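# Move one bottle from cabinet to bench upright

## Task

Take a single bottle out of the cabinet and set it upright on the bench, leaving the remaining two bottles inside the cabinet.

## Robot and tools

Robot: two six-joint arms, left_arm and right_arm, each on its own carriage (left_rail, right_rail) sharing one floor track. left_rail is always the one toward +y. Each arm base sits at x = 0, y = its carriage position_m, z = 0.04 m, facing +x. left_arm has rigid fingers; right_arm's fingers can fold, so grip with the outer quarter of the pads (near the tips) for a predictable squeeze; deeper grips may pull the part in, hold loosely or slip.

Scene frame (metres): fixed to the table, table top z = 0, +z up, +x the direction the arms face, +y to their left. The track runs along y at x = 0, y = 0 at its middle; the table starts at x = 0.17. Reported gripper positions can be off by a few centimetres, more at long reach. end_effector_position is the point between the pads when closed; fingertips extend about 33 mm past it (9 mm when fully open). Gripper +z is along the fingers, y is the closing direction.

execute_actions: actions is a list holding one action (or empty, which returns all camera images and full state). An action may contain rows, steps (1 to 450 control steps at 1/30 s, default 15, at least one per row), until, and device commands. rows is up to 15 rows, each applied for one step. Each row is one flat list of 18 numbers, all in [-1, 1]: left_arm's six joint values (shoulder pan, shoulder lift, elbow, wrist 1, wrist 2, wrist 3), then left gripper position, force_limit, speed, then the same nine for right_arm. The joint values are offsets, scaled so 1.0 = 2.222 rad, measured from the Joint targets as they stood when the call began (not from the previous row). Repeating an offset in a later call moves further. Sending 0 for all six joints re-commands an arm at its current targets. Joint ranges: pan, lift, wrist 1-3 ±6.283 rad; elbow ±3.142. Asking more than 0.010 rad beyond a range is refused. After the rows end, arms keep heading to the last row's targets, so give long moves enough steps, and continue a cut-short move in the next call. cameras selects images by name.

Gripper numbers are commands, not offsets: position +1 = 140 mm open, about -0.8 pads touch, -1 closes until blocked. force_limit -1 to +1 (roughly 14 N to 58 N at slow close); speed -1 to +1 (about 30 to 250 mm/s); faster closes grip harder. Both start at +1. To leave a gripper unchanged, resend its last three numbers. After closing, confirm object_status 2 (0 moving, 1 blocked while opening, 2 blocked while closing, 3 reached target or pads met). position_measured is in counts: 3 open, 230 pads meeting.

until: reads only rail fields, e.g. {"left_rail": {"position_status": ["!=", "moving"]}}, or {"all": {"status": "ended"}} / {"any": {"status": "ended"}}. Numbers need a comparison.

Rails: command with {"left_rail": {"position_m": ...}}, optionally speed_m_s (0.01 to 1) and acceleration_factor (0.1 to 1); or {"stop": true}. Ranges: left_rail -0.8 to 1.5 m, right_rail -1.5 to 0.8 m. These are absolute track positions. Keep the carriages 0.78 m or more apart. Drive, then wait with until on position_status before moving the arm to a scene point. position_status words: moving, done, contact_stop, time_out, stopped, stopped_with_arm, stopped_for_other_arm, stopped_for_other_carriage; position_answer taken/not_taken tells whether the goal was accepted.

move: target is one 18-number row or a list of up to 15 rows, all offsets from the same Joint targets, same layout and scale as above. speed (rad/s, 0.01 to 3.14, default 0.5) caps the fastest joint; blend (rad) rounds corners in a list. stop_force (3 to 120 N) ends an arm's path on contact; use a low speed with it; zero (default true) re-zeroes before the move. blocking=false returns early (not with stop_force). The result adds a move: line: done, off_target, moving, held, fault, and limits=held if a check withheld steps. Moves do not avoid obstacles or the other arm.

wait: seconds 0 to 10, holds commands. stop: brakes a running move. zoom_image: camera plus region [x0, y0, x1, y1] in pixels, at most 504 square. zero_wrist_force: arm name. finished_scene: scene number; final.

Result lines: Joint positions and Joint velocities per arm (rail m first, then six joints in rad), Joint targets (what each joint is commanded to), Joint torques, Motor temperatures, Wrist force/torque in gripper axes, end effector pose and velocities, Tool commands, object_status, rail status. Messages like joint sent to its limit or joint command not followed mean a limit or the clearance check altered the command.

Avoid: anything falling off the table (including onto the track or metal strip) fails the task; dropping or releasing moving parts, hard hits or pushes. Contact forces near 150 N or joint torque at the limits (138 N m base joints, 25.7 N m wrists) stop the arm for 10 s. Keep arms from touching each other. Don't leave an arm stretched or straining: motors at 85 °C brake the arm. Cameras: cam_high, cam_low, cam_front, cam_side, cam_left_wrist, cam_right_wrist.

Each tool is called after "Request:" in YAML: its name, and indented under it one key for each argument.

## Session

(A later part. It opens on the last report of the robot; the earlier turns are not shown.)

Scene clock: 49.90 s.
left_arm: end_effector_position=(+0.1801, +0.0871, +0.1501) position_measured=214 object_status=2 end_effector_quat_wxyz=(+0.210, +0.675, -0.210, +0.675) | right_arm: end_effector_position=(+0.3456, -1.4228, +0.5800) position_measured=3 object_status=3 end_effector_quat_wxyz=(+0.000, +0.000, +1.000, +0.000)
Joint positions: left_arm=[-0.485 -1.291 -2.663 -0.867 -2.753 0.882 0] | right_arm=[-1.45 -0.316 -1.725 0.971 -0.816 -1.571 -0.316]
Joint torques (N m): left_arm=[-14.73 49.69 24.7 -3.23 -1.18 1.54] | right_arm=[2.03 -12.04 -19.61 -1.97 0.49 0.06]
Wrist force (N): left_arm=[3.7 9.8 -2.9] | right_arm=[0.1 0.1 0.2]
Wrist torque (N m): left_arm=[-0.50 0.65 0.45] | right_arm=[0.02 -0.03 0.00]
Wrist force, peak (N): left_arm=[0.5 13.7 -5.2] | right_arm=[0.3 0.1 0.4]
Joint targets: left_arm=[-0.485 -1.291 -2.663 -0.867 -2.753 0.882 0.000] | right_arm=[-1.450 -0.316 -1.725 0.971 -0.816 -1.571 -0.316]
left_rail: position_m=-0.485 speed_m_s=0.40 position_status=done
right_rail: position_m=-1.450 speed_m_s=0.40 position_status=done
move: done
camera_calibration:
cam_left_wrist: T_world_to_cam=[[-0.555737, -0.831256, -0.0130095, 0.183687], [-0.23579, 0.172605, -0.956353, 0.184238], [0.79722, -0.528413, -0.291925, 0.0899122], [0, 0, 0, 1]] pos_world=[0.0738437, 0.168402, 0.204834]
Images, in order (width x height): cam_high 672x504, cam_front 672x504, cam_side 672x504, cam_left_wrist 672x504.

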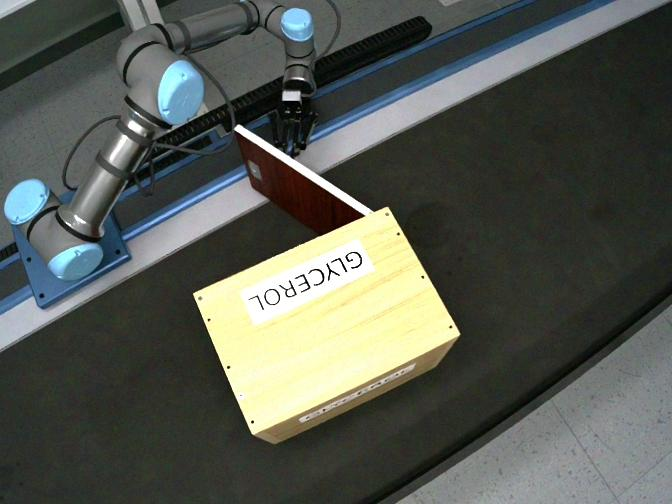

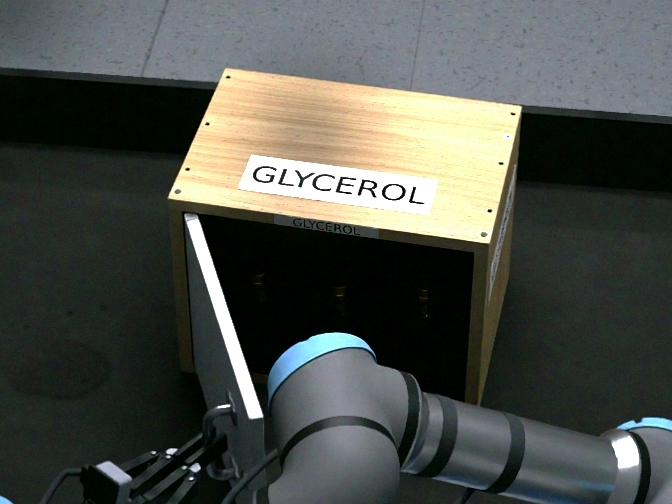

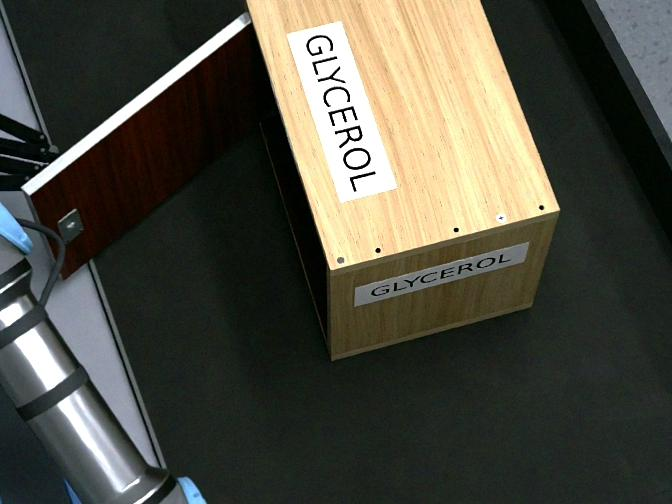

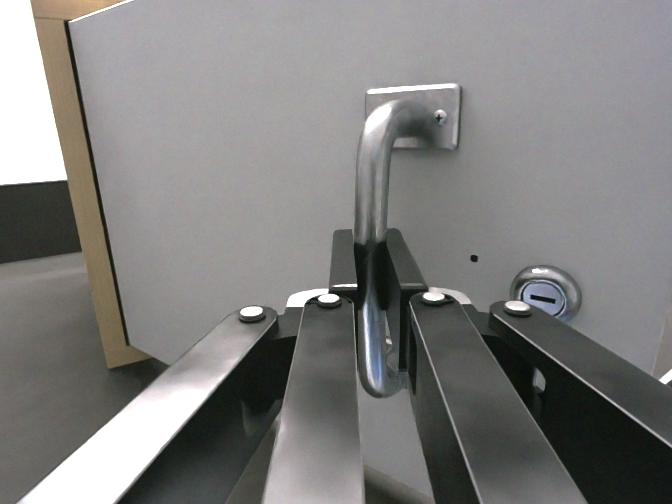

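Request:
execute_actions:
  actions:
    - {"rows": [[0,0,0,0,0,0,-0.5,0,-1,0,0,0,0,0,0,1,1,1]], "steps": 40}
  cameras: ["cam_left_wrist", "cam_high"]

Scene clock: 53.33 s.
left_arm: end_effector_position=(+0.1801, +0.0871, +0.1501) position_measured=192 object_status=3 end_effector_quat_wxyz=(+0.210, +0.675, -0.210, +0.675) | right_arm: end_effector_position=(+0.3456, -1.4228, +0.5800) position_measured=3 object_status=3 end_effector_quat_wxyz=(+0.000, +0.000, +1.000, +0.000)
Joint positions: left_arm=[-0.485 -1.291 -2.663 -0.867 -2.753 0.882 0] | right_arm=[-1.45 -0.316 -1.725 0.971 -0.816 -1.571 -0.316]
Joint torques (N m): left_arm=[7.16 68.5 22.42 -3.13 -1.3 1.52] | right_arm=[2.08 -11.66 -19.76 -1.92 0.58 0.06]
Wrist force (N): left_arm=[-1.8 0.3 0.3] | right_arm=[0.2 0.1 0.0]
Wrist torque (N m): left_arm=[-0.31 0.61 0.31] | right_arm=[0.02 -0.04 0.00]
Wrist force, peak (N): left_arm=[4.2 10.0 -2.8] | right_arm=[0.2 -0.2 0.3]
Joint targets: left_arm=[-0.485 -1.291 -2.663 -0.867 -2.753 0.882 0.000] | right_arm=[-1.450 -0.316 -1.725 0.971 -0.816 -1.571 -0.316]
left_rail: position_m=-0.485 speed_m_s=0.40 position_status=done
right_rail: position_m=-1.450 speed_m_s=0.40 position_status=done
camera_calibration:
cam_left_wrist: T_world_to_cam=[[-0.555737, -0.831256, -0.0130095, 0.183687], [-0.23579, 0.172605, -0.956353, 0.184238], [0.79722, -0.528413, -0.291925, 0.0899122], [0, 0, 0, 1]] pos_world=[0.0738437, 0.168402, 0.204834]
Images, in order (width x height): cam_high 672x504, cam_left_wrist 672x504.

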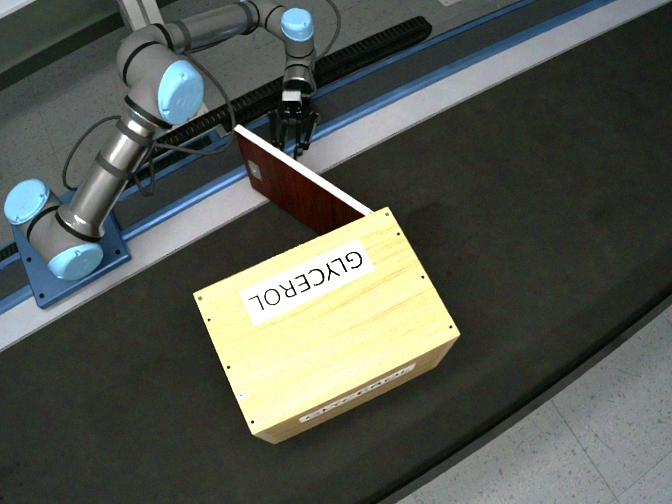

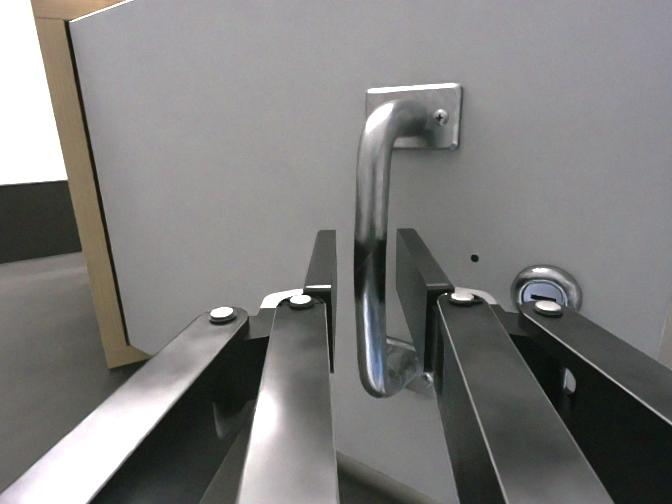

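Request:
move:
  target:
    - [0.02531, -0.07554, 0.15465, -0.0792, 0.02528, 0, -0.5, 0, -1, 0,0,0,0,0,0, 1,1,1]
    - [0.02531, 0.07125, 0.15465, -0.22598, 0.02528, 0, -0.5, 0, -1, 0,0,0,0,0,0, 1,1,1]
    - [0.15361, 0.44056, -0.41185, -0.0288, -0.03886, 0, -0.5, 0, -1, 0,0,0,0,0,0, 1,1,1]
  speed: [0.15, 0.35, 0.5]
  blend: [0.0, 0.1, 0.0]
  cameras: ["cam_left_wrist", "cam_high", "cam_front"]

Scene clock: 60.47 s.
left_arm: end_effector_position=(+0.1705, -0.1200, +0.4001) position_measured=192 object_status=3 end_effector_quat_wxyz=(+0.062, +0.704, -0.062, +0.704) | right_arm: end_effector_position=(+0.3456, -1.4228, +0.5800) position_measured=3 object_status=3 end_effector_quat_wxyz=(+0.000, +0.000, +1.000, +0.000)
Joint positions: left_arm=[-0.485 -0.95 -1.684 -1.782 -2.817 0.796 0] | right_arm=[-1.45 -0.316 -1.725 0.971 -0.816 -1.571 -0.316]
Joint torques (N m): left_arm=[11.03 36.63 9.27 0.77 -2.39 1.3] | right_arm=[2.32 -11.64 -19.54 -1.74 0.6 0.13]
Wrist force (N): left_arm=[-1.7 -0.2 0.4] | right_arm=[-0.1 0.1 0.3]
Wrist torque (N m): left_arm=[-0.43 0.59 0.29] | right_arm=[0.03 0.01 0.00]
Wrist force, peak (N): left_arm=[-4.7 -0.3 -0.1] | right_arm=[-0.5 -0.1 -0.2]
Joint targets: left_arm=[-0.485 -0.950 -1.684 -1.782 -2.817 0.795 0.000] | right_arm=[-1.450 -0.316 -1.725 0.971 -0.816 -1.571 -0.316]
left_rail: position_m=-0.485 speed_m_s=0.40 position_status=done
right_rail: position_m=-1.450 speed_m_s=0.40 position_status=done
move: done
camera_calibration:
cam_left_wrist: T_world_to_cam=[[-0.16101, -0.986869, -0.0128712, -0.0766207], [-0.286044, 0.0591425, -0.95639, 0.451893], [0.944592, -0.150307, -0.291811, 0.0813373], [0, 0, 0, 1]] pos_world=[0.0400939, -0.0901151, 0.454934]
Images, in order (width x height): cam_high 672x504, cam_front 672x504, cam_left_wrist 672x504.

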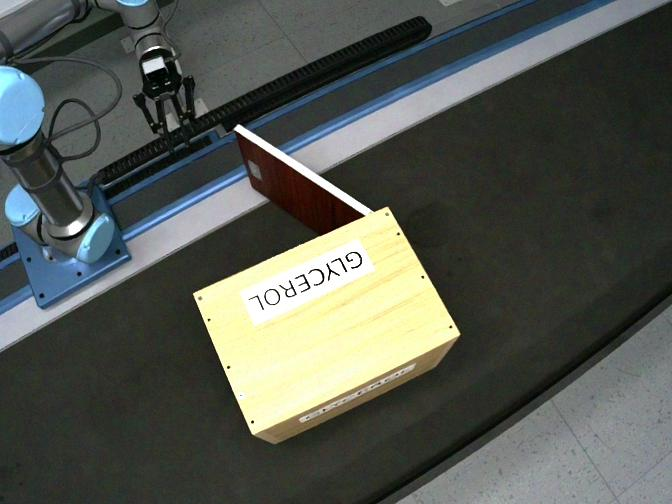

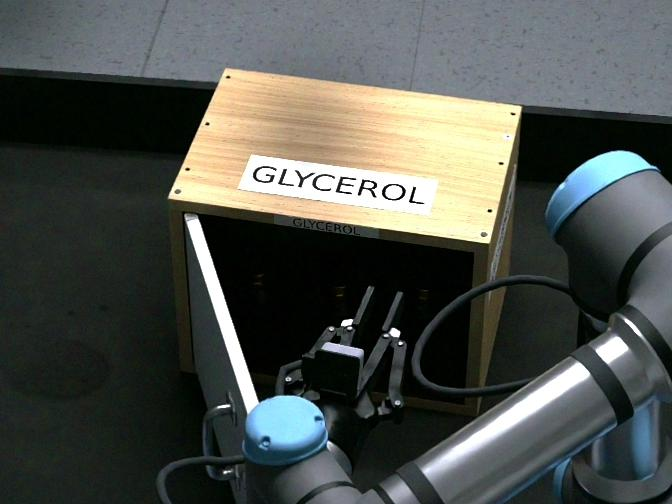

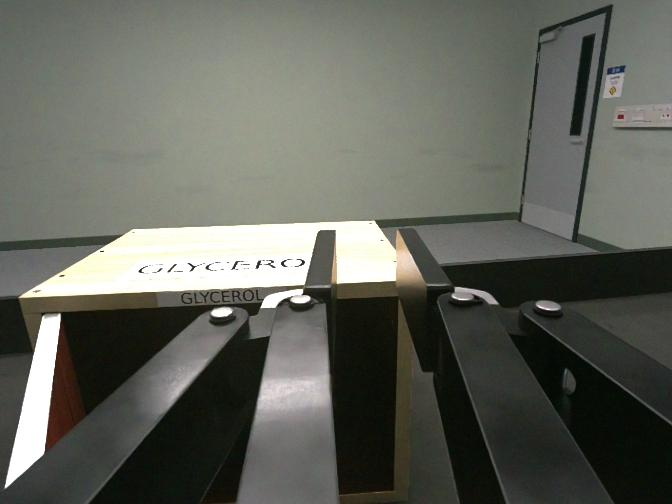

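Request:
move:
  target: [0.01268, -0.1111, -0.24052, 0.35154, -0.06572, 0, -0.1, 0, -1, 0,0,0,0,0,0, 1,1,1]
  speed: 0.4
  cameras: ["cam_left_wrist", "cam_front"]

Scene clock: 63.27 s.
left_arm: end_effector_position=(+0.2203, -0.1450, +0.1501) position_measured=141 object_status=3 end_effector_quat_wxyz=(+0.000, +0.707, +0.000, +0.707) | right_arm: end_effector_position=(+0.3456, -1.4228, +0.5800) position_measured=3 object_status=3 end_effector_quat_wxyz=(+0.000, +0.000, +1.000, +0.000)
Joint positions: left_arm=[-0.485 -0.921 -1.931 -2.316 -2.036 0.65 0] | right_arm=[-1.45 -0.316 -1.725 0.971 -0.816 -1.571 -0.316]
Joint torques (N m): left_arm=[10.87 15.17 -1.27 1.24 -2.38 1.34] | right_arm=[2.45 -11.66 -19.32 -1.86 0.81 0.09]
Wrist force (N): left_arm=[-1.9 0.0 0.2] | right_arm=[-0.1 -0.1 -0.1]
Wrist torque (N m): left_arm=[-0.35 0.63 0.32] | right_arm=[-0.02 0.02 0.00]
Wrist force, peak (N): left_arm=[-2.6 0.5 0.5] | right_arm=[-0.2 -0.3 -0.1]
Joint targets: left_arm=[-0.485 -0.921 -1.931 -2.316 -2.036 0.649 0.000] | right_arm=[-1.450 -0.316 -1.725 0.971 -0.816 -1.571 -0.316]
left_rail: position_m=-0.485 speed_m_s=0.40 position_status=done
right_rail: position_m=-1.450 speed_m_s=0.40 position_status=done
move: done
camera_calibration:
cam_left_wrist: T_world_to_cam=[[0.0125058, -0.999841, -0.0127155, -0.13665], [-0.291876, 0.00851254, -0.956418, 0.222398], [0.956374, 0.0156722, -0.291723, -0.0210261], [0, 0, 0, 1]] pos_world=[0.0867303, -0.138192, 0.204834]
Images, in order (width x height): cam_front 672x504, cam_left_wrist 672x504.

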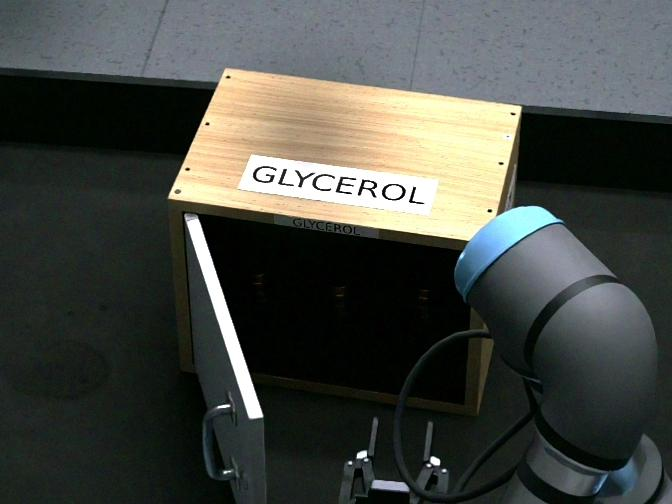

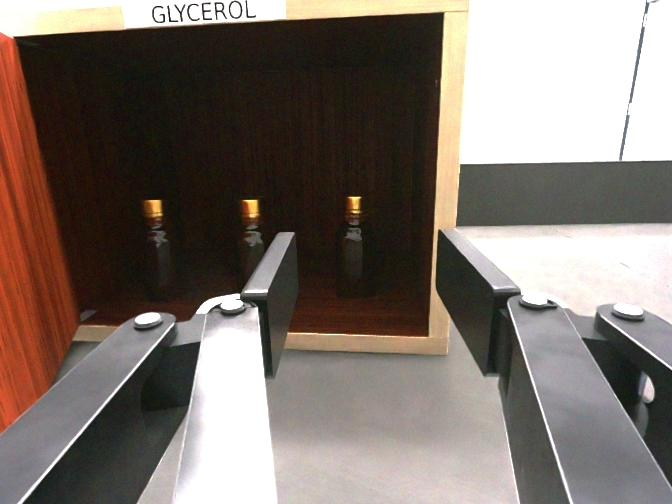

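Request:
zoom_image:
  camera: "cam_left_wrist"
  region: [120, 170, 470, 370]

Scaled by 1.440.

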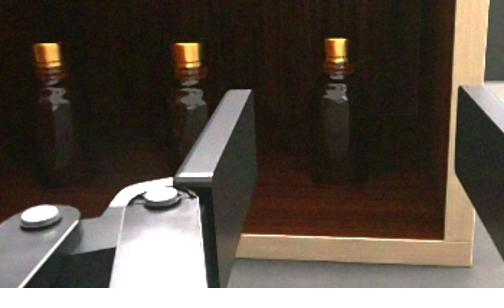

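Request:
zoom_image:
  camera: "cam_front"
  region: [380, 250, 480, 350]

Request:
zoom_image:
  camera: "cam_front"
  region: [220, 240, 380, 360]

Scaled by 5.040.

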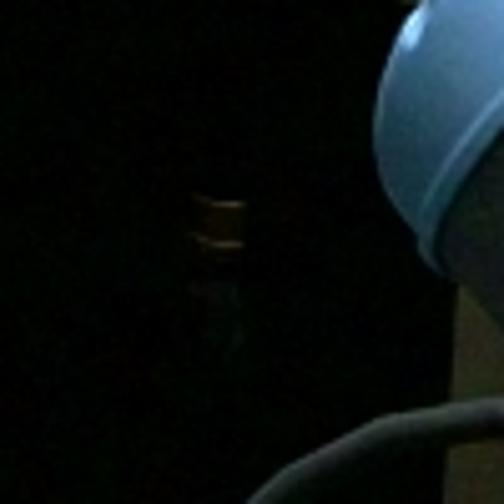

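Scaled by 3.150.

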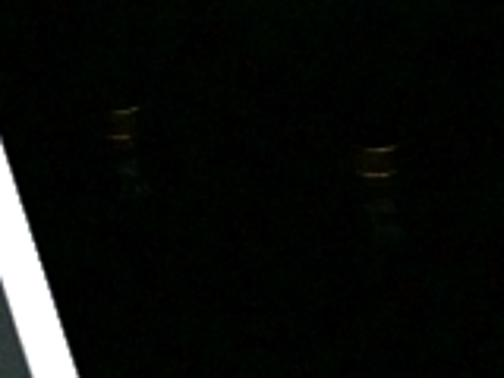

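Request:
move:
  target: [-0.27638, -0.10197, 0.03868, 0.06321, -0.2446, 0, -0.1, 0, -1, 0,0,0,0,0,0, 1,1,1]
  speed: 0.25
  stop_force: 15
  cameras: ["cam_left_wrist", "cam_front", "cam_side"]

Scene clock: 68.07 s.
left_arm: end_effector_position=(+0.4309, -0.1422, +0.0850) position_measured=141 object_status=3 end_effector_quat_wxyz=(+0.025, +0.707, -0.025, +0.707) | right_arm: end_effector_position=(+0.3456, -1.4228, +0.5800) position_measured=3 object_status=3 end_effector_quat_wxyz=(+0.000, +0.000, +1.000, +0.000)
Joint positions: left_arm=[-0.485 -1.536 -2.157 -2.23 -1.896 0.106 0] | right_arm=[-1.45 -0.316 -1.725 0.971 -0.816 -1.571 -0.316]
Joint torques (N m): left_arm=[-12.04 23.75 13.08 2.43 -2.41 1.18] | right_arm=[2.61 -11.38 -19.81 -1.69 0.86 0.14]
Wrist force (N): left_arm=[-1.5 0.0 0.3] | right_arm=[-0.2 -0.1 0.1]
Wrist torque (N m): left_arm=[-0.37 0.57 0.30] | right_arm=[-0.02 0.04 0.00]
Wrist force, peak (N): left_arm=[-2.4 -0.3 0.8] | right_arm=[-0.2 0.2 0.3]
Joint targets: left_arm=[-0.485 -1.536 -2.157 -2.230 -1.896 0.106 0.000] | right_arm=[-1.450 -0.316 -1.725 0.971 -0.816 -1.571 -0.316]
left_rail: position_m=-0.485 speed_m_s=0.40 position_status=done
right_rail: position_m=-1.450 speed_m_s=0.40 position_status=done
move: done
camera_calibration:
cam_left_wrist: T_world_to_cam=[[-0.0580152, -0.998237, -0.0125571, -0.106717], [-0.290545, 0.028917, -0.956424, 0.223975], [0.955101, -0.0518388, -0.291711, -0.250387], [0, 0, 0, 1]] pos_world=[0.298029, -0.125985, 0.139835]
Images, in order (width x height): cam_front 672x504, cam_side 672x504, cam_left_wrist 672x504.

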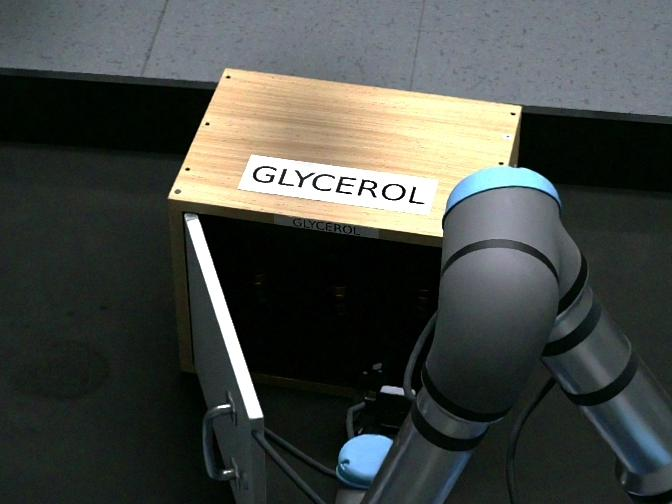

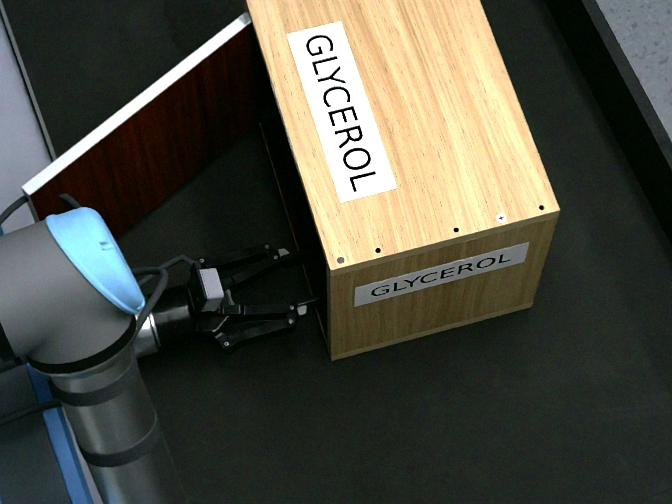

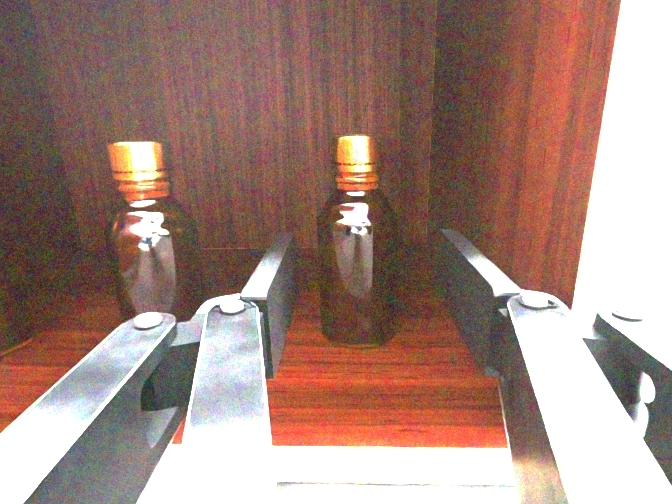

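Request:
move:
  target:
    - [-0.04258, -0.01187, 0.01651, -0.00469, -0.04289, 0, -0.1, 0, -1, 0,0,0,0,0,0, 1,1,1]
  speed: 0.08
  stop_force: 6
  cameras: ["cam_left_wrist"]

Scene clock: 72.03 s.
left_arm: end_effector_position=(+0.4656, -0.1420, +0.0800) position_measured=141 object_status=3 end_effector_quat_wxyz=(+0.025, +0.707, -0.025, +0.707) | right_arm: end_effector_position=(+0.3456, -1.4228, +0.5800) position_measured=3 object_status=3 end_effector_quat_wxyz=(+0.000, +0.000, +1.000, +0.000)
Joint positions: left_arm=[-0.485 -1.63 -2.184 -2.194 -1.906 0.011 0] | right_arm=[-1.45 -0.316 -1.725 0.971 -0.816 -1.571 -0.316]
Joint torques (N m): left_arm=[-11.49 25.22 13.36 -2.88 -2.45 1.17] | right_arm=[2.58 -11.9 -19.84 -1.67 0.78 0.05]
Wrist force (N): left_arm=[-1.9 0.2 0.2] | right_arm=[-0.2 -0.3 0.1]
Wrist torque (N m): left_arm=[-0.34 0.62 0.29] | right_arm=[-0.06 0.03 0.00]
Wrist force, peak (N): left_arm=[-2.0 0.2 0.5] | right_arm=[0.0 -0.4 0.4]
Joint targets: left_arm=[-0.485 -1.630 -2.184 -2.194 -1.906 0.011 0.000] | right_arm=[-1.450 -0.316 -1.725 0.971 -0.816 -1.571 -0.316]
left_rail: position_m=-0.485 speed_m_s=0.40 position_status=done
right_rail: position_m=-1.450 speed_m_s=0.40 position_status=done
move: done
camera_calibration:
cam_left_wrist: T_world_to_cam=[[-0.0573252, -0.998279, -0.0123477, -0.104832], [-0.290672, 0.0285213, -0.956397, 0.229163], [0.955104, -0.0512366, -0.291807, -0.28492], [0, 0, 0, 1]] pos_world=[0.33273, -0.125786, 0.134735]
Images, in order (width x height): cam_left_wrist 672x504.

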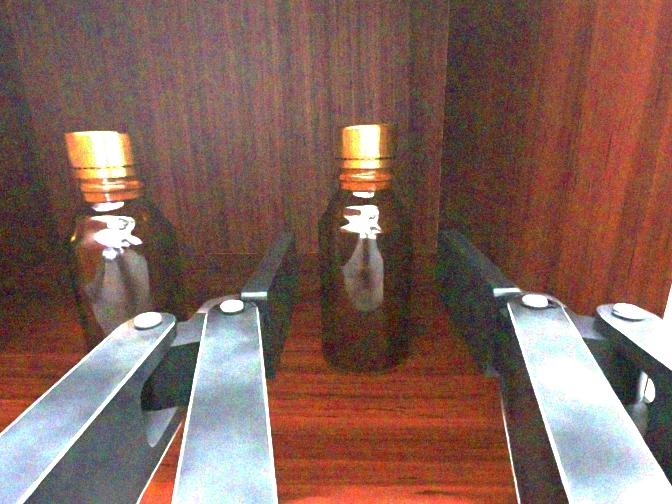

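Request:
move:
  target:
    - [-0.0451, -0.01214, 0.01842, -0.00592, -0.04528, 0, -0.1, 0, -1, 0,0,0,0,0,0, 1,1,1]
  speed: 0.06
  stop_force: 5
  cameras: ["cam_left_wrist", "cam_side"]

Scene clock: 75.40 s.
left_arm: end_effector_position=(+0.5036, -0.1449, +0.0751) position_measured=141 object_status=3 end_effector_quat_wxyz=(+0.024, +0.707, -0.025, +0.707) | right_arm: end_effector_position=(+0.3456, -1.4228, +0.5800) position_measured=3 object_status=3 end_effector_quat_wxyz=(+0.000, +0.000, +1.000, +0.000)
Joint positions: left_arm=[-0.485 -1.73 -2.211 -2.153 -1.919 -0.09 0] | right_arm=[-1.45 -0.316 -1.725 0.971 -0.816 -1.571 -0.316]
Joint torques (N m): left_arm=[-12.4 27.7 14.18 -2.68 -2.45 1.19] | right_arm=[2.74 -11.29 -19.82 -1.6 0.89 0.08]
Wrist force (N): left_arm=[-2.0 0.1 0.3] | right_arm=[-0.2 -0.1 -0.1]
Wrist torque (N m): left_arm=[-0.35 0.65 0.29] | right_arm=[-0.03 0.04 0.00]
Wrist force, peak (N): left_arm=[-2.2 0.4 0.3] | right_arm=[0.0 0.3 0.4]
Joint targets: left_arm=[-0.485 -1.730 -2.211 -2.153 -1.919 -0.090 0.000] | right_arm=[-1.450 -0.316 -1.725 0.971 -0.816 -1.571 -0.316]
left_rail: position_m=-0.485 speed_m_s=0.40 position_status=done
right_rail: position_m=-1.450 speed_m_s=0.40 position_status=done
move: done
camera_calibration:
cam_left_wrist: T_world_to_cam=[[-0.056866, -0.998294, -0.0132289, -0.105761], [-0.290567, 0.0292255, -0.956408, 0.235785], [0.955163, -0.0505432, -0.291734, -0.322807], [0, 0, 0, 1]] pos_world=[0.37083, -0.128787, 0.129934]
Images, in order (width x height): cam_side 672x504, cam_left_wrist 672x504.

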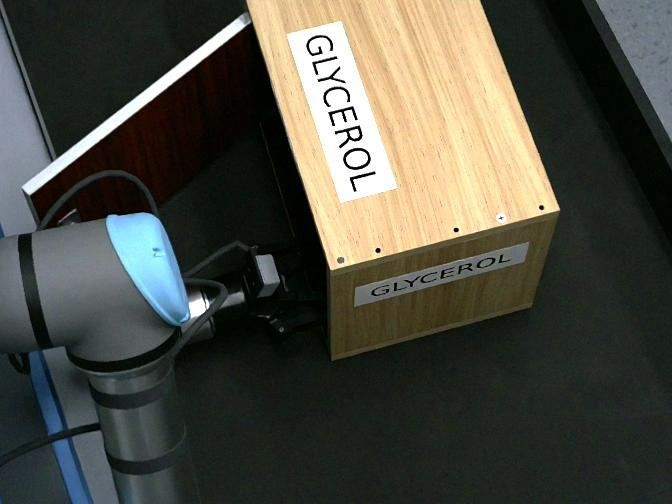

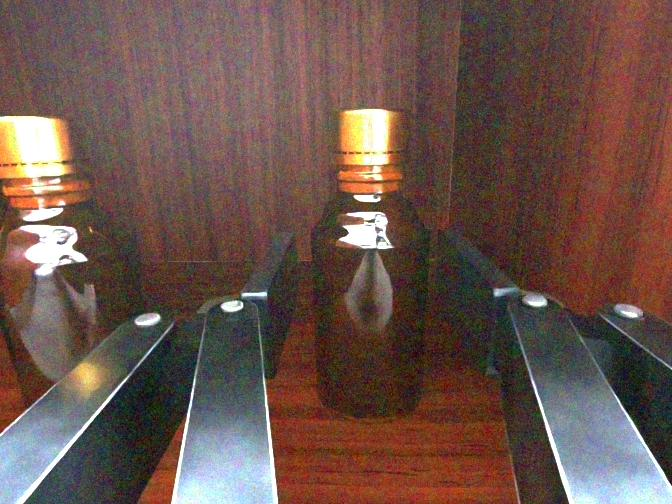

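Request:
execute_actions:
  actions:
    - {"rows": [[0,0,0,0,0,0,-1,-0.2,-1,0,0,0,0,0,0,1,1,1]], "steps": 60}
  cameras: ["cam_left_wrist"]

Scene clock: 77.73 s.
left_arm: end_effector_position=(+0.5036, -0.1449, +0.0751) position_measured=162 object_status=2 end_effector_quat_wxyz=(+0.024, +0.707, -0.025, +0.707) | right_arm: end_effector_position=(+0.3456, -1.4228, +0.5800) position_measured=3 object_status=3 end_effector_quat_wxyz=(+0.000, +0.000, +1.000, +0.000)
Joint positions: left_arm=[-0.485 -1.73 -2.211 -2.153 -1.919 -0.09 0] | right_arm=[-1.45 -0.316 -1.725 0.971 -0.816 -1.571 -0.316]
Joint torques (N m): left_arm=[-6.26 29.44 9.82 -0.59 0.59 1.05] | right_arm=[3.14 -11.53 -19.97 -1.55 0.89 0.13]
Wrist force (N): left_arm=[-0.8 -0.7 -0.5] | right_arm=[0.0 0.0 -0.1]
Wrist torque (N m): left_arm=[-0.41 0.64 0.38] | right_arm=[0.00 0.01 0.00]
Wrist force, peak (N): left_arm=[-2.5 0.1 -0.1] | right_arm=[-0.3 -0.4 0.1]
Joint targets: left_arm=[-0.485 -1.730 -2.211 -2.153 -1.919 -0.090 0.000] | right_arm=[-1.450 -0.316 -1.725 0.971 -0.816 -1.571 -0.316]
left_rail: position_m=-0.485 speed_m_s=0.40 position_status=done
right_rail: position_m=-1.450 speed_m_s=0.40 position_status=done
camera_calibration:
cam_left_wrist: T_world_to_cam=[[-0.056866, -0.998294, -0.0132289, -0.105761], [-0.290567, 0.0292255, -0.956408, 0.235785], [0.955163, -0.0505432, -0.291734, -0.322807], [0, 0, 0, 1]] pos_world=[0.37083, -0.128787, 0.129934]
Images, in order (width x height): cam_left_wrist 672x504.

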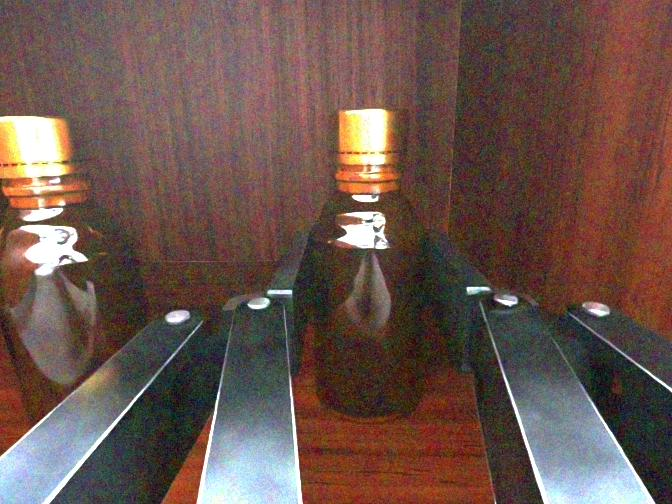

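Request:
move:
  target: [0, 0.02363, -0.00114, -0.02249, 0, 0, -1, -0.2, -1, 0,0,0,0,0,0, 1,1,1]
  speed: 0.04
  cameras: ["cam_left_wrist"]

Scene clock: 79.63 s.
left_arm: end_effector_position=(+0.5036, -0.1449, +0.0950) position_measured=162 object_status=2 end_effector_quat_wxyz=(+0.024, +0.707, -0.025, +0.707) | right_arm: end_effector_position=(+0.3456, -1.4228, +0.5800) position_measured=3 object_status=3 end_effector_quat_wxyz=(+0.000, +0.000, +1.000, +0.000)
Joint positions: left_arm=[-0.485 -1.73 -2.158 -2.155 -1.969 -0.09 0] | right_arm=[-1.45 -0.316 -1.725 0.971 -0.816 -1.571 -0.316]
Joint torques (N m): left_arm=[-1.28 47.4 -0.7 -2.67 1.55 1] | right_arm=[3.11 -11.12 -19.75 -1.54 0.82 0.06]
Wrist force (N): left_arm=[-4.6 0.0 0.3] | right_arm=[0.0 0.1 0.1]
Wrist torque (N m): left_arm=[-0.37 0.62 0.29] | right_arm=[0.01 0.00 0.00]
Wrist force, peak (N): left_arm=[-5.0 0.3 0.5] | right_arm=[0.3 -0.1 0.4]
Joint targets: left_arm=[-0.485 -1.730 -2.158 -2.155 -1.969 -0.090 0.000] | right_arm=[-1.450 -0.316 -1.725 0.971 -0.816 -1.571 -0.316]
left_rail: position_m=-0.485 speed_m_s=0.40 position_status=done
right_rail: position_m=-1.450 speed_m_s=0.40 position_status=done
move: done
camera_calibration:
cam_left_wrist: T_world_to_cam=[[-0.0569612, -0.998289, -0.0131992, -0.105466], [-0.290564, 0.0292248, -0.956409, 0.254816], [0.955158, -0.050643, -0.291732, -0.317013], [0, 0, 0, 1]] pos_world=[0.37083, -0.128787, 0.149834]
Images, in order (width x height): cam_left_wrist 672x504.

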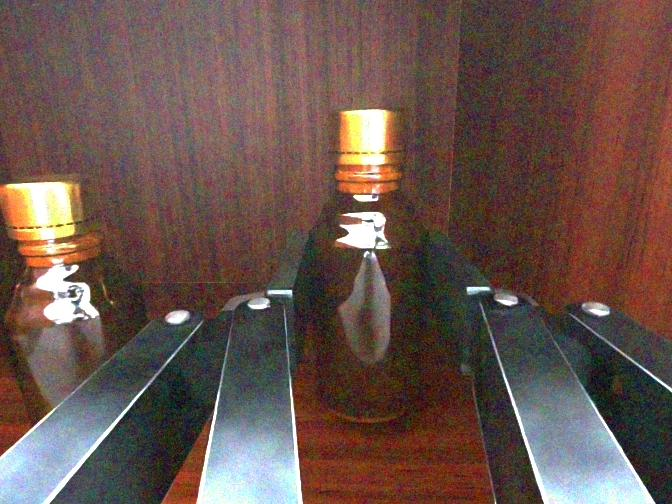

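Request:
move:
  target:
    - [0.08941, 0.01221, -0.03257, 0.01983, 0.08941, 0, -1, -0.2, -1, 0,0,0,0,0,0, 1,1,1]
    - [0.18229, 0.01757, -0.04703, 0.02893, 0.18229, 0, -1, -0.2, -1, 0,0,0,0,0,0, 1,1,1]
  speed: 0.12
  blend: 0.03
  cameras: ["cam_left_wrist", "cam_side"]

Scene clock: 84.60 s.
left_arm: end_effector_position=(+0.3547, -0.1349, +0.0949) position_measured=162 object_status=2 end_effector_quat_wxyz=(+0.025, +0.707, -0.024, +0.707) | right_arm: end_effector_position=(+0.3456, -1.4228, +0.5800) position_measured=3 object_status=3 end_effector_quat_wxyz=(+0.000, +0.000, +1.000, +0.000)
Joint positions: left_arm=[-0.485 -1.326 -2.119 -2.26 -1.905 0.315 0] | right_arm=[-1.45 -0.316 -1.725 0.971 -0.816 -1.571 -0.316]
Joint torques (N m): left_arm=[11.58 43.32 -3.16 1.5 2.06 1.02] | right_arm=[2.75 -10.53 -19.64 -1.49 0.98 0.09]
Wrist force (N): left_arm=[-4.7 0.2 -0.3] | right_arm=[0.1 0.0 -0.1]
Wrist torque (N m): left_arm=[-0.33 0.64 0.31] | right_arm=[-0.01 -0.03 0.01]
Wrist force, peak (N): left_arm=[-5.1 0.2 0.2] | right_arm=[-0.2 -0.4 0.2]
Joint targets: left_arm=[-0.485 -1.325 -2.119 -2.260 -1.905 0.315 0.000] | right_arm=[-1.450 -0.316 -1.725 0.971 -0.816 -1.571 -0.316]
left_rail: position_m=-0.485 speed_m_s=0.40 position_status=done
right_rail: position_m=-1.450 speed_m_s=0.40 position_status=done
move: done
camera_calibration:
cam_left_wrist: T_world_to_cam=[[-0.0569156, -0.998306, -0.0120686, -0.104148], [-0.290397, 0.0281193, -0.956493, 0.210913], [0.955212, -0.0509347, -0.291505, -0.174421], [0, 0, 0, 1]] pos_world=[0.22193, -0.118786, 0.149635]
Images, in order (width x height): cam_side 672x504, cam_left_wrist 672x504.

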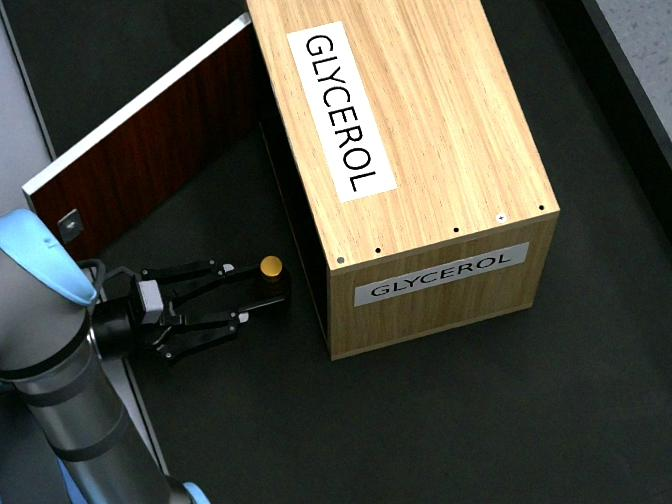

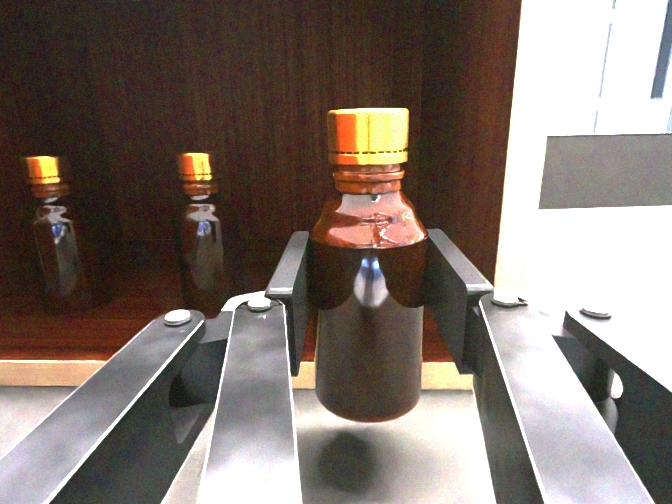

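Request:
move:
  target:
    - [0, 0, 0, 0, 0.37733, 0, -1, -0.2, -1, 0,0,0,0,0,0, 1,1,1]
    - [-0.19573, -0.02227, 0.02735, -0.00472, 0.18157, 0, -1, -0.2, -1, 0,0,0,0,0,0, 1,1,1]
  speed: 0.3
  blend: 0.1
  cameras: ["cam_left_wrist", "cam_side", "cam_front", "cam_high"]

Scene clock: 89.60 s.
left_arm: end_effector_position=(+0.3923, -0.3902, +0.0849) position_measured=162 object_status=2 end_effector_quat_wxyz=(+0.310, +0.635, -0.310, +0.635) end_effector_velocity=(+0.001, -0.002, +0.000) end_effector_angular_velocity=(-0.002, +0.001, -0.003) | right_arm: end_effector_position=(+0.3456, -1.4228, +0.5800) position_measured=3 object_status=3 end_effector_quat_wxyz=(+0.000, +0.000, +1.000, +0.000)
Joint positions: left_arm=[-0.485 -1.76 -2.169 -2.199 -1.915 0.719 0] | right_arm=[-1.45 -0.316 -1.725 0.971 -0.816 -1.571 -0.316]
Joint velocities: left_arm=[0 -0.005 -0.001 0 -0.001 -0.003 -0.001] | right_arm=[within noise]
Joint torques (N m): left_arm=[-12.23 24.45 12.25 -5.25 -2.48 0.95] | right_arm=[3.29 -11.07 -19.76 -1.4 1.01 0.06]
Wrist force (N): left_arm=[-4.4 0.0 0.2] | right_arm=[0.2 0.1 0.0]
Wrist torque (N m): left_arm=[-0.36 0.58 0.31] | right_arm=[0.02 -0.05 0.00]
Wrist force, peak (N): left_arm=[-5.1 0.3 0.0] | right_arm=[-0.1 0.5 0.1]
Joint targets: left_arm=[-0.485 -1.760 -2.169 -2.199 -1.915 0.719 0.000] | right_arm=[-1.450 -0.316 -1.725 0.971 -0.816 -1.571 -0.316]
left_rail: position_m=-0.485 speed_m_s=0.40 position_status=done
right_rail: position_m=-1.450 speed_m_s=0.40 position_status=done
move: done
camera_calibration:
cam_left_wrist: T_world_to_cam=[[-0.780324, -0.625243, -0.0128349, 0.0724418], [-0.172853, 0.23536, -0.956414, 0.254221], [0.601012, -0.744094, -0.291732, -0.357644], [0, 0, 0, 1]] pos_world=[0.315419, -0.28066, 0.139734]
Images, in order (width x height): cam_high 672x504, cam_front 672x504, cam_side 672x504, cam_left_wrist 672x504.

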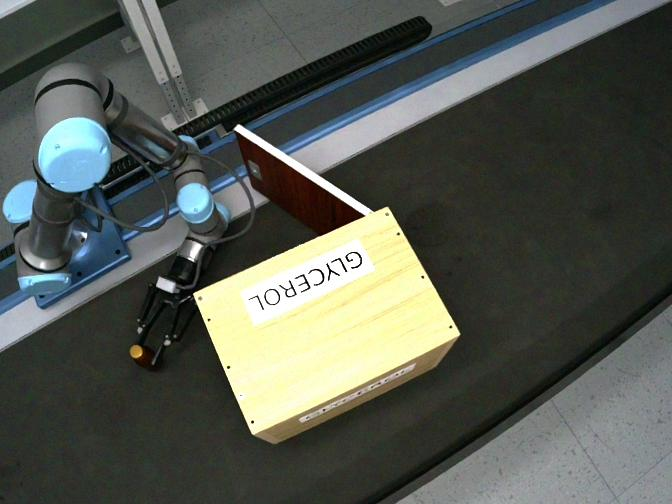

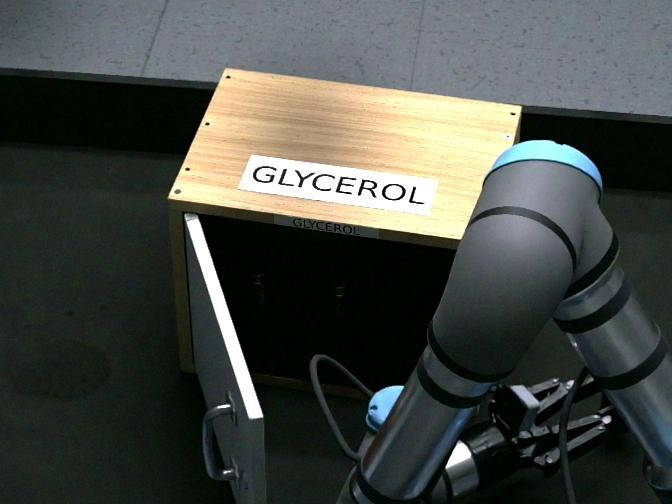

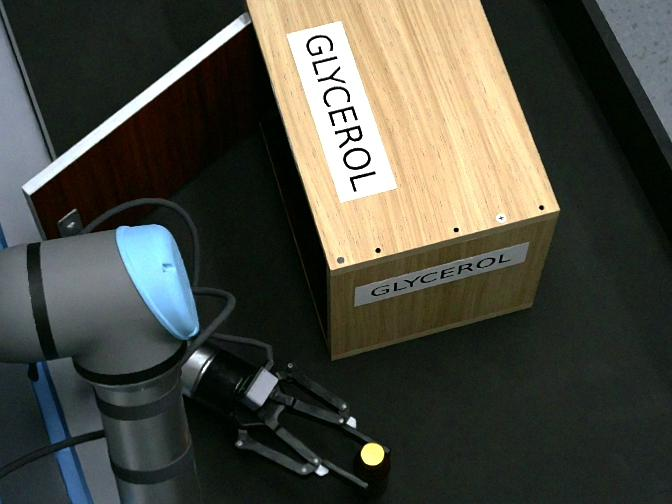

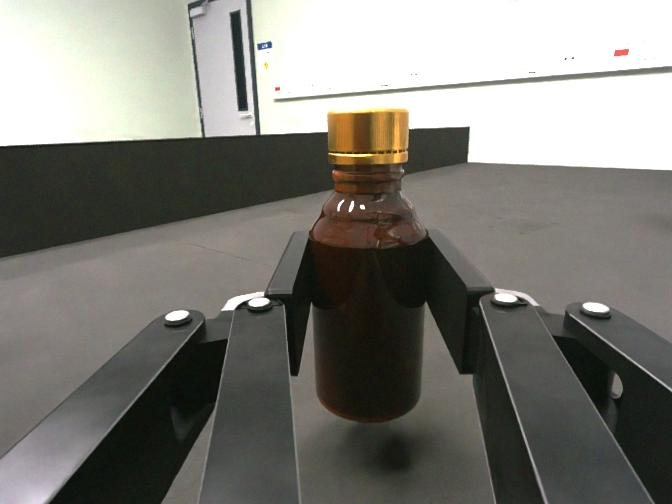

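Request:
move:
  target:
    - [0, -0.0277, 0.00207, 0.02555, 0, 0, -1, -0.2, -1, 0,0,0,0,0,0, 1,1,1]
    - [0, -0.04338, 0.00401, 0.03929, 0, 0, -1, -0.2, -1, 0,0,0,0,0,0, 1,1,1]
  speed: [0.05, 0.02]
  blend: [0.005, 0.0]
  stop_force: 3.5
  cameras: ["cam_left_wrist", "cam_side"]

Scene clock: 93.07 s.
left_arm: end_effector_position=(+0.3924, -0.3903, +0.0564) position_measured=162 object_status=2 end_effector_quat_wxyz=(+0.310, +0.635, -0.310, +0.635) | right_arm: end_effector_position=(+0.3456, -1.4228, +0.5800) position_measured=3 object_status=3 end_effector_quat_wxyz=(+0.000, +0.000, +1.000, +0.000)
Joint positions: left_arm=[-0.485 -1.76 -2.248 -2.192 -1.843 0.719 0] | right_arm=[-1.45 -0.316 -1.725 0.971 -0.816 -1.571 -0.316]
Joint torques (N m): left_arm=[-10.37 45.02 -3.96 -3.5 -2.05 0.95] | right_arm=[3.55 -10.67 -19.97 -1.37 0.92 0.05]
Wrist force (N): left_arm=[0.5 1.0 0.1] | right_arm=[0.0 0.1 0.2]
Wrist torque (N m): left_arm=[-0.29 0.63 0.33] | right_arm=[0.03 -0.01 0.00]
Wrist force, peak (N): left_arm=[10.1 0.2 -0.3] | right_arm=[-0.4 -0.3 0.0]
Joint targets: left_arm=[-0.485 -1.760 -2.248 -2.192 -1.843 0.719 0.000] | right_arm=[-1.450 -0.316 -1.725 0.971 -0.816 -1.571 -0.316]
left_rail: position_m=-0.485 speed_m_s=0.40 position_status=done
right_rail: position_m=-1.450 speed_m_s=0.40 position_status=done
move: contact (left_arm); path passed 1 of 2 targets; left_arm: the shoulder lift is farthest, 0.018 rad from its target
camera_calibration:
cam_left_wrist: T_world_to_cam=[[-0.78034, -0.625227, -0.0126935, 0.072084], [-0.172938, 0.23526, -0.956423, 0.226909], [0.600968, -0.74414, -0.291709, -0.366123], [0, 0, 0, 1]] pos_world=[0.315519, -0.28076, 0.111134]
Images, in order (width x height): cam_side 672x504, cam_left_wrist 672x504.

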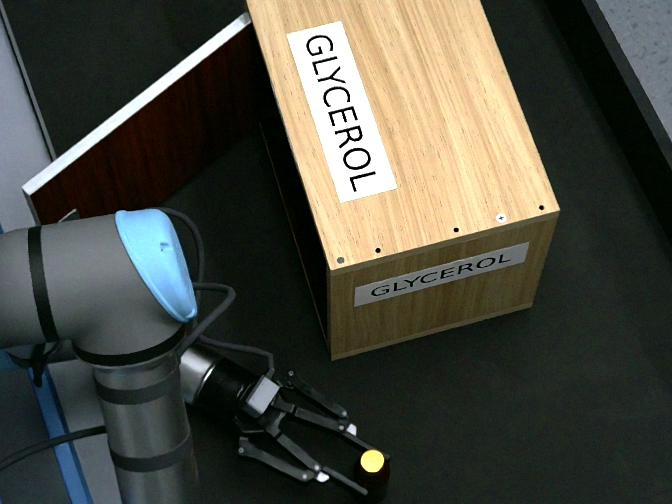

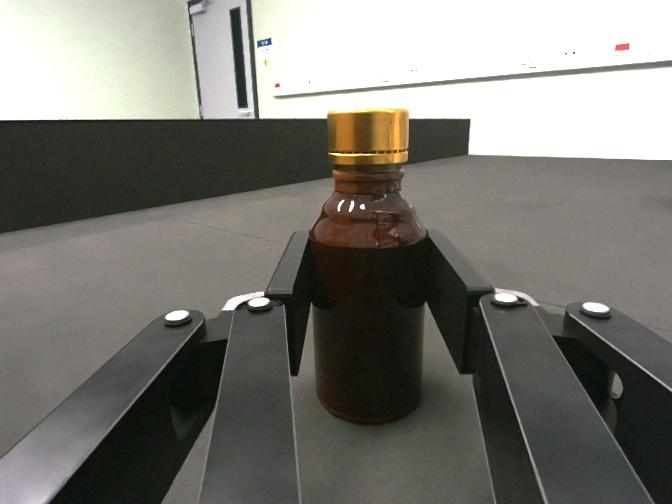

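Request:
execute_actions:
  actions:
    - {"rows": [[0,0,0,0,0,0,-0.1,-0.2,-1,0,0,0,0,0,0,1,1,1]], "steps": 40}
  cameras: ["cam_left_wrist", "cam_side"]

Scene clock: 94.67 s.
left_arm: end_effector_position=(+0.3924, -0.3903, +0.0564) position_measured=141 object_status=3 end_effector_quat_wxyz=(+0.310, +0.635, -0.310, +0.635) | right_arm: end_effector_position=(+0.3456, -1.4228, +0.5800) position_measured=3 object_status=3 end_effector_quat_wxyz=(+0.000, +0.000, +1.000, +0.000)
Joint positions: left_arm=[-0.485 -1.76 -2.248 -2.192 -1.843 0.719 0] | right_arm=[-1.45 -0.316 -1.725 0.971 -0.816 -1.571 -0.316]
Joint torques (N m): left_arm=[-8.01 44.33 -4.41 -3.51 -1.59 0.91] | right_arm=[3.13 -11.41 -20.14 -1.32 1 0.05]
Wrist force (N): left_arm=[-2.1 0.1 0.0] | right_arm=[-0.1 0.0 -0.1]
Wrist torque (N m): left_arm=[-0.36 0.67 0.29] | right_arm=[-0.01 0.03 0.00]
Wrist force, peak (N): left_arm=[-2.4 0.1 -0.5] | right_arm=[-0.3 -0.5 0.0]
Joint targets: left_arm=[-0.485 -1.760 -2.248 -2.192 -1.843 0.719 0.000] | right_arm=[-1.450 -0.316 -1.725 0.971 -0.816 -1.571 -0.316]
left_rail: position_m=-0.485 speed_m_s=0.40 position_status=done
right_rail: position_m=-1.450 speed_m_s=0.40 position_status=done
camera_calibration:
cam_left_wrist: T_world_to_cam=[[-0.780339, -0.625228, -0.0126949, 0.0720836], [-0.17288, 0.23519, -0.956451, 0.226873], [0.600986, -0.744161, -0.291617, -0.366145], [0, 0, 0, 1]] pos_world=[0.315519, -0.28076, 0.111134]
Images, in order (width x height): cam_side 672x504, cam_left_wrist 672x504.

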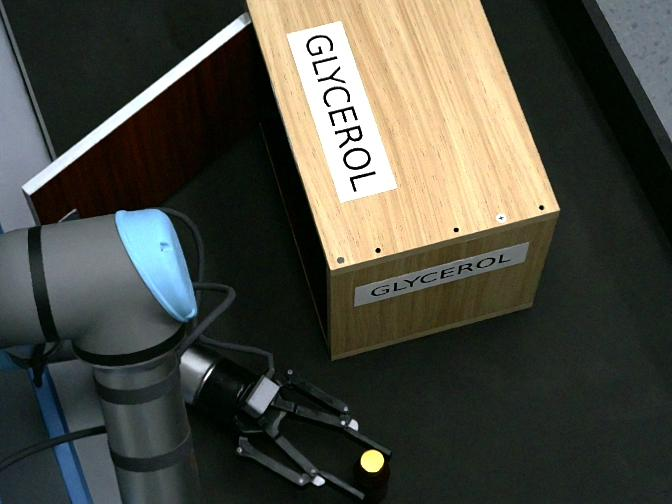

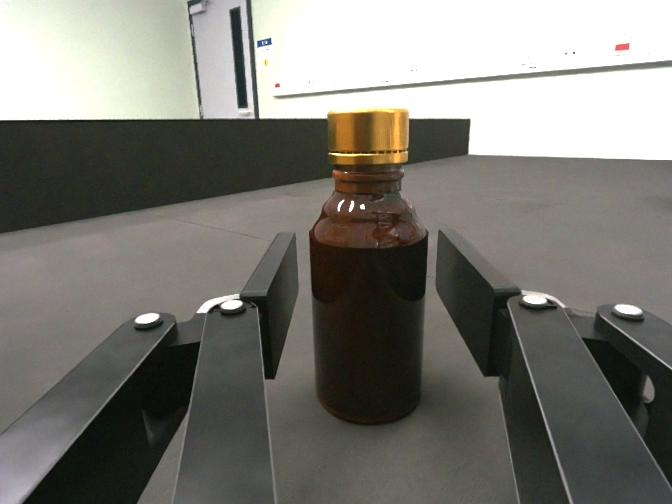

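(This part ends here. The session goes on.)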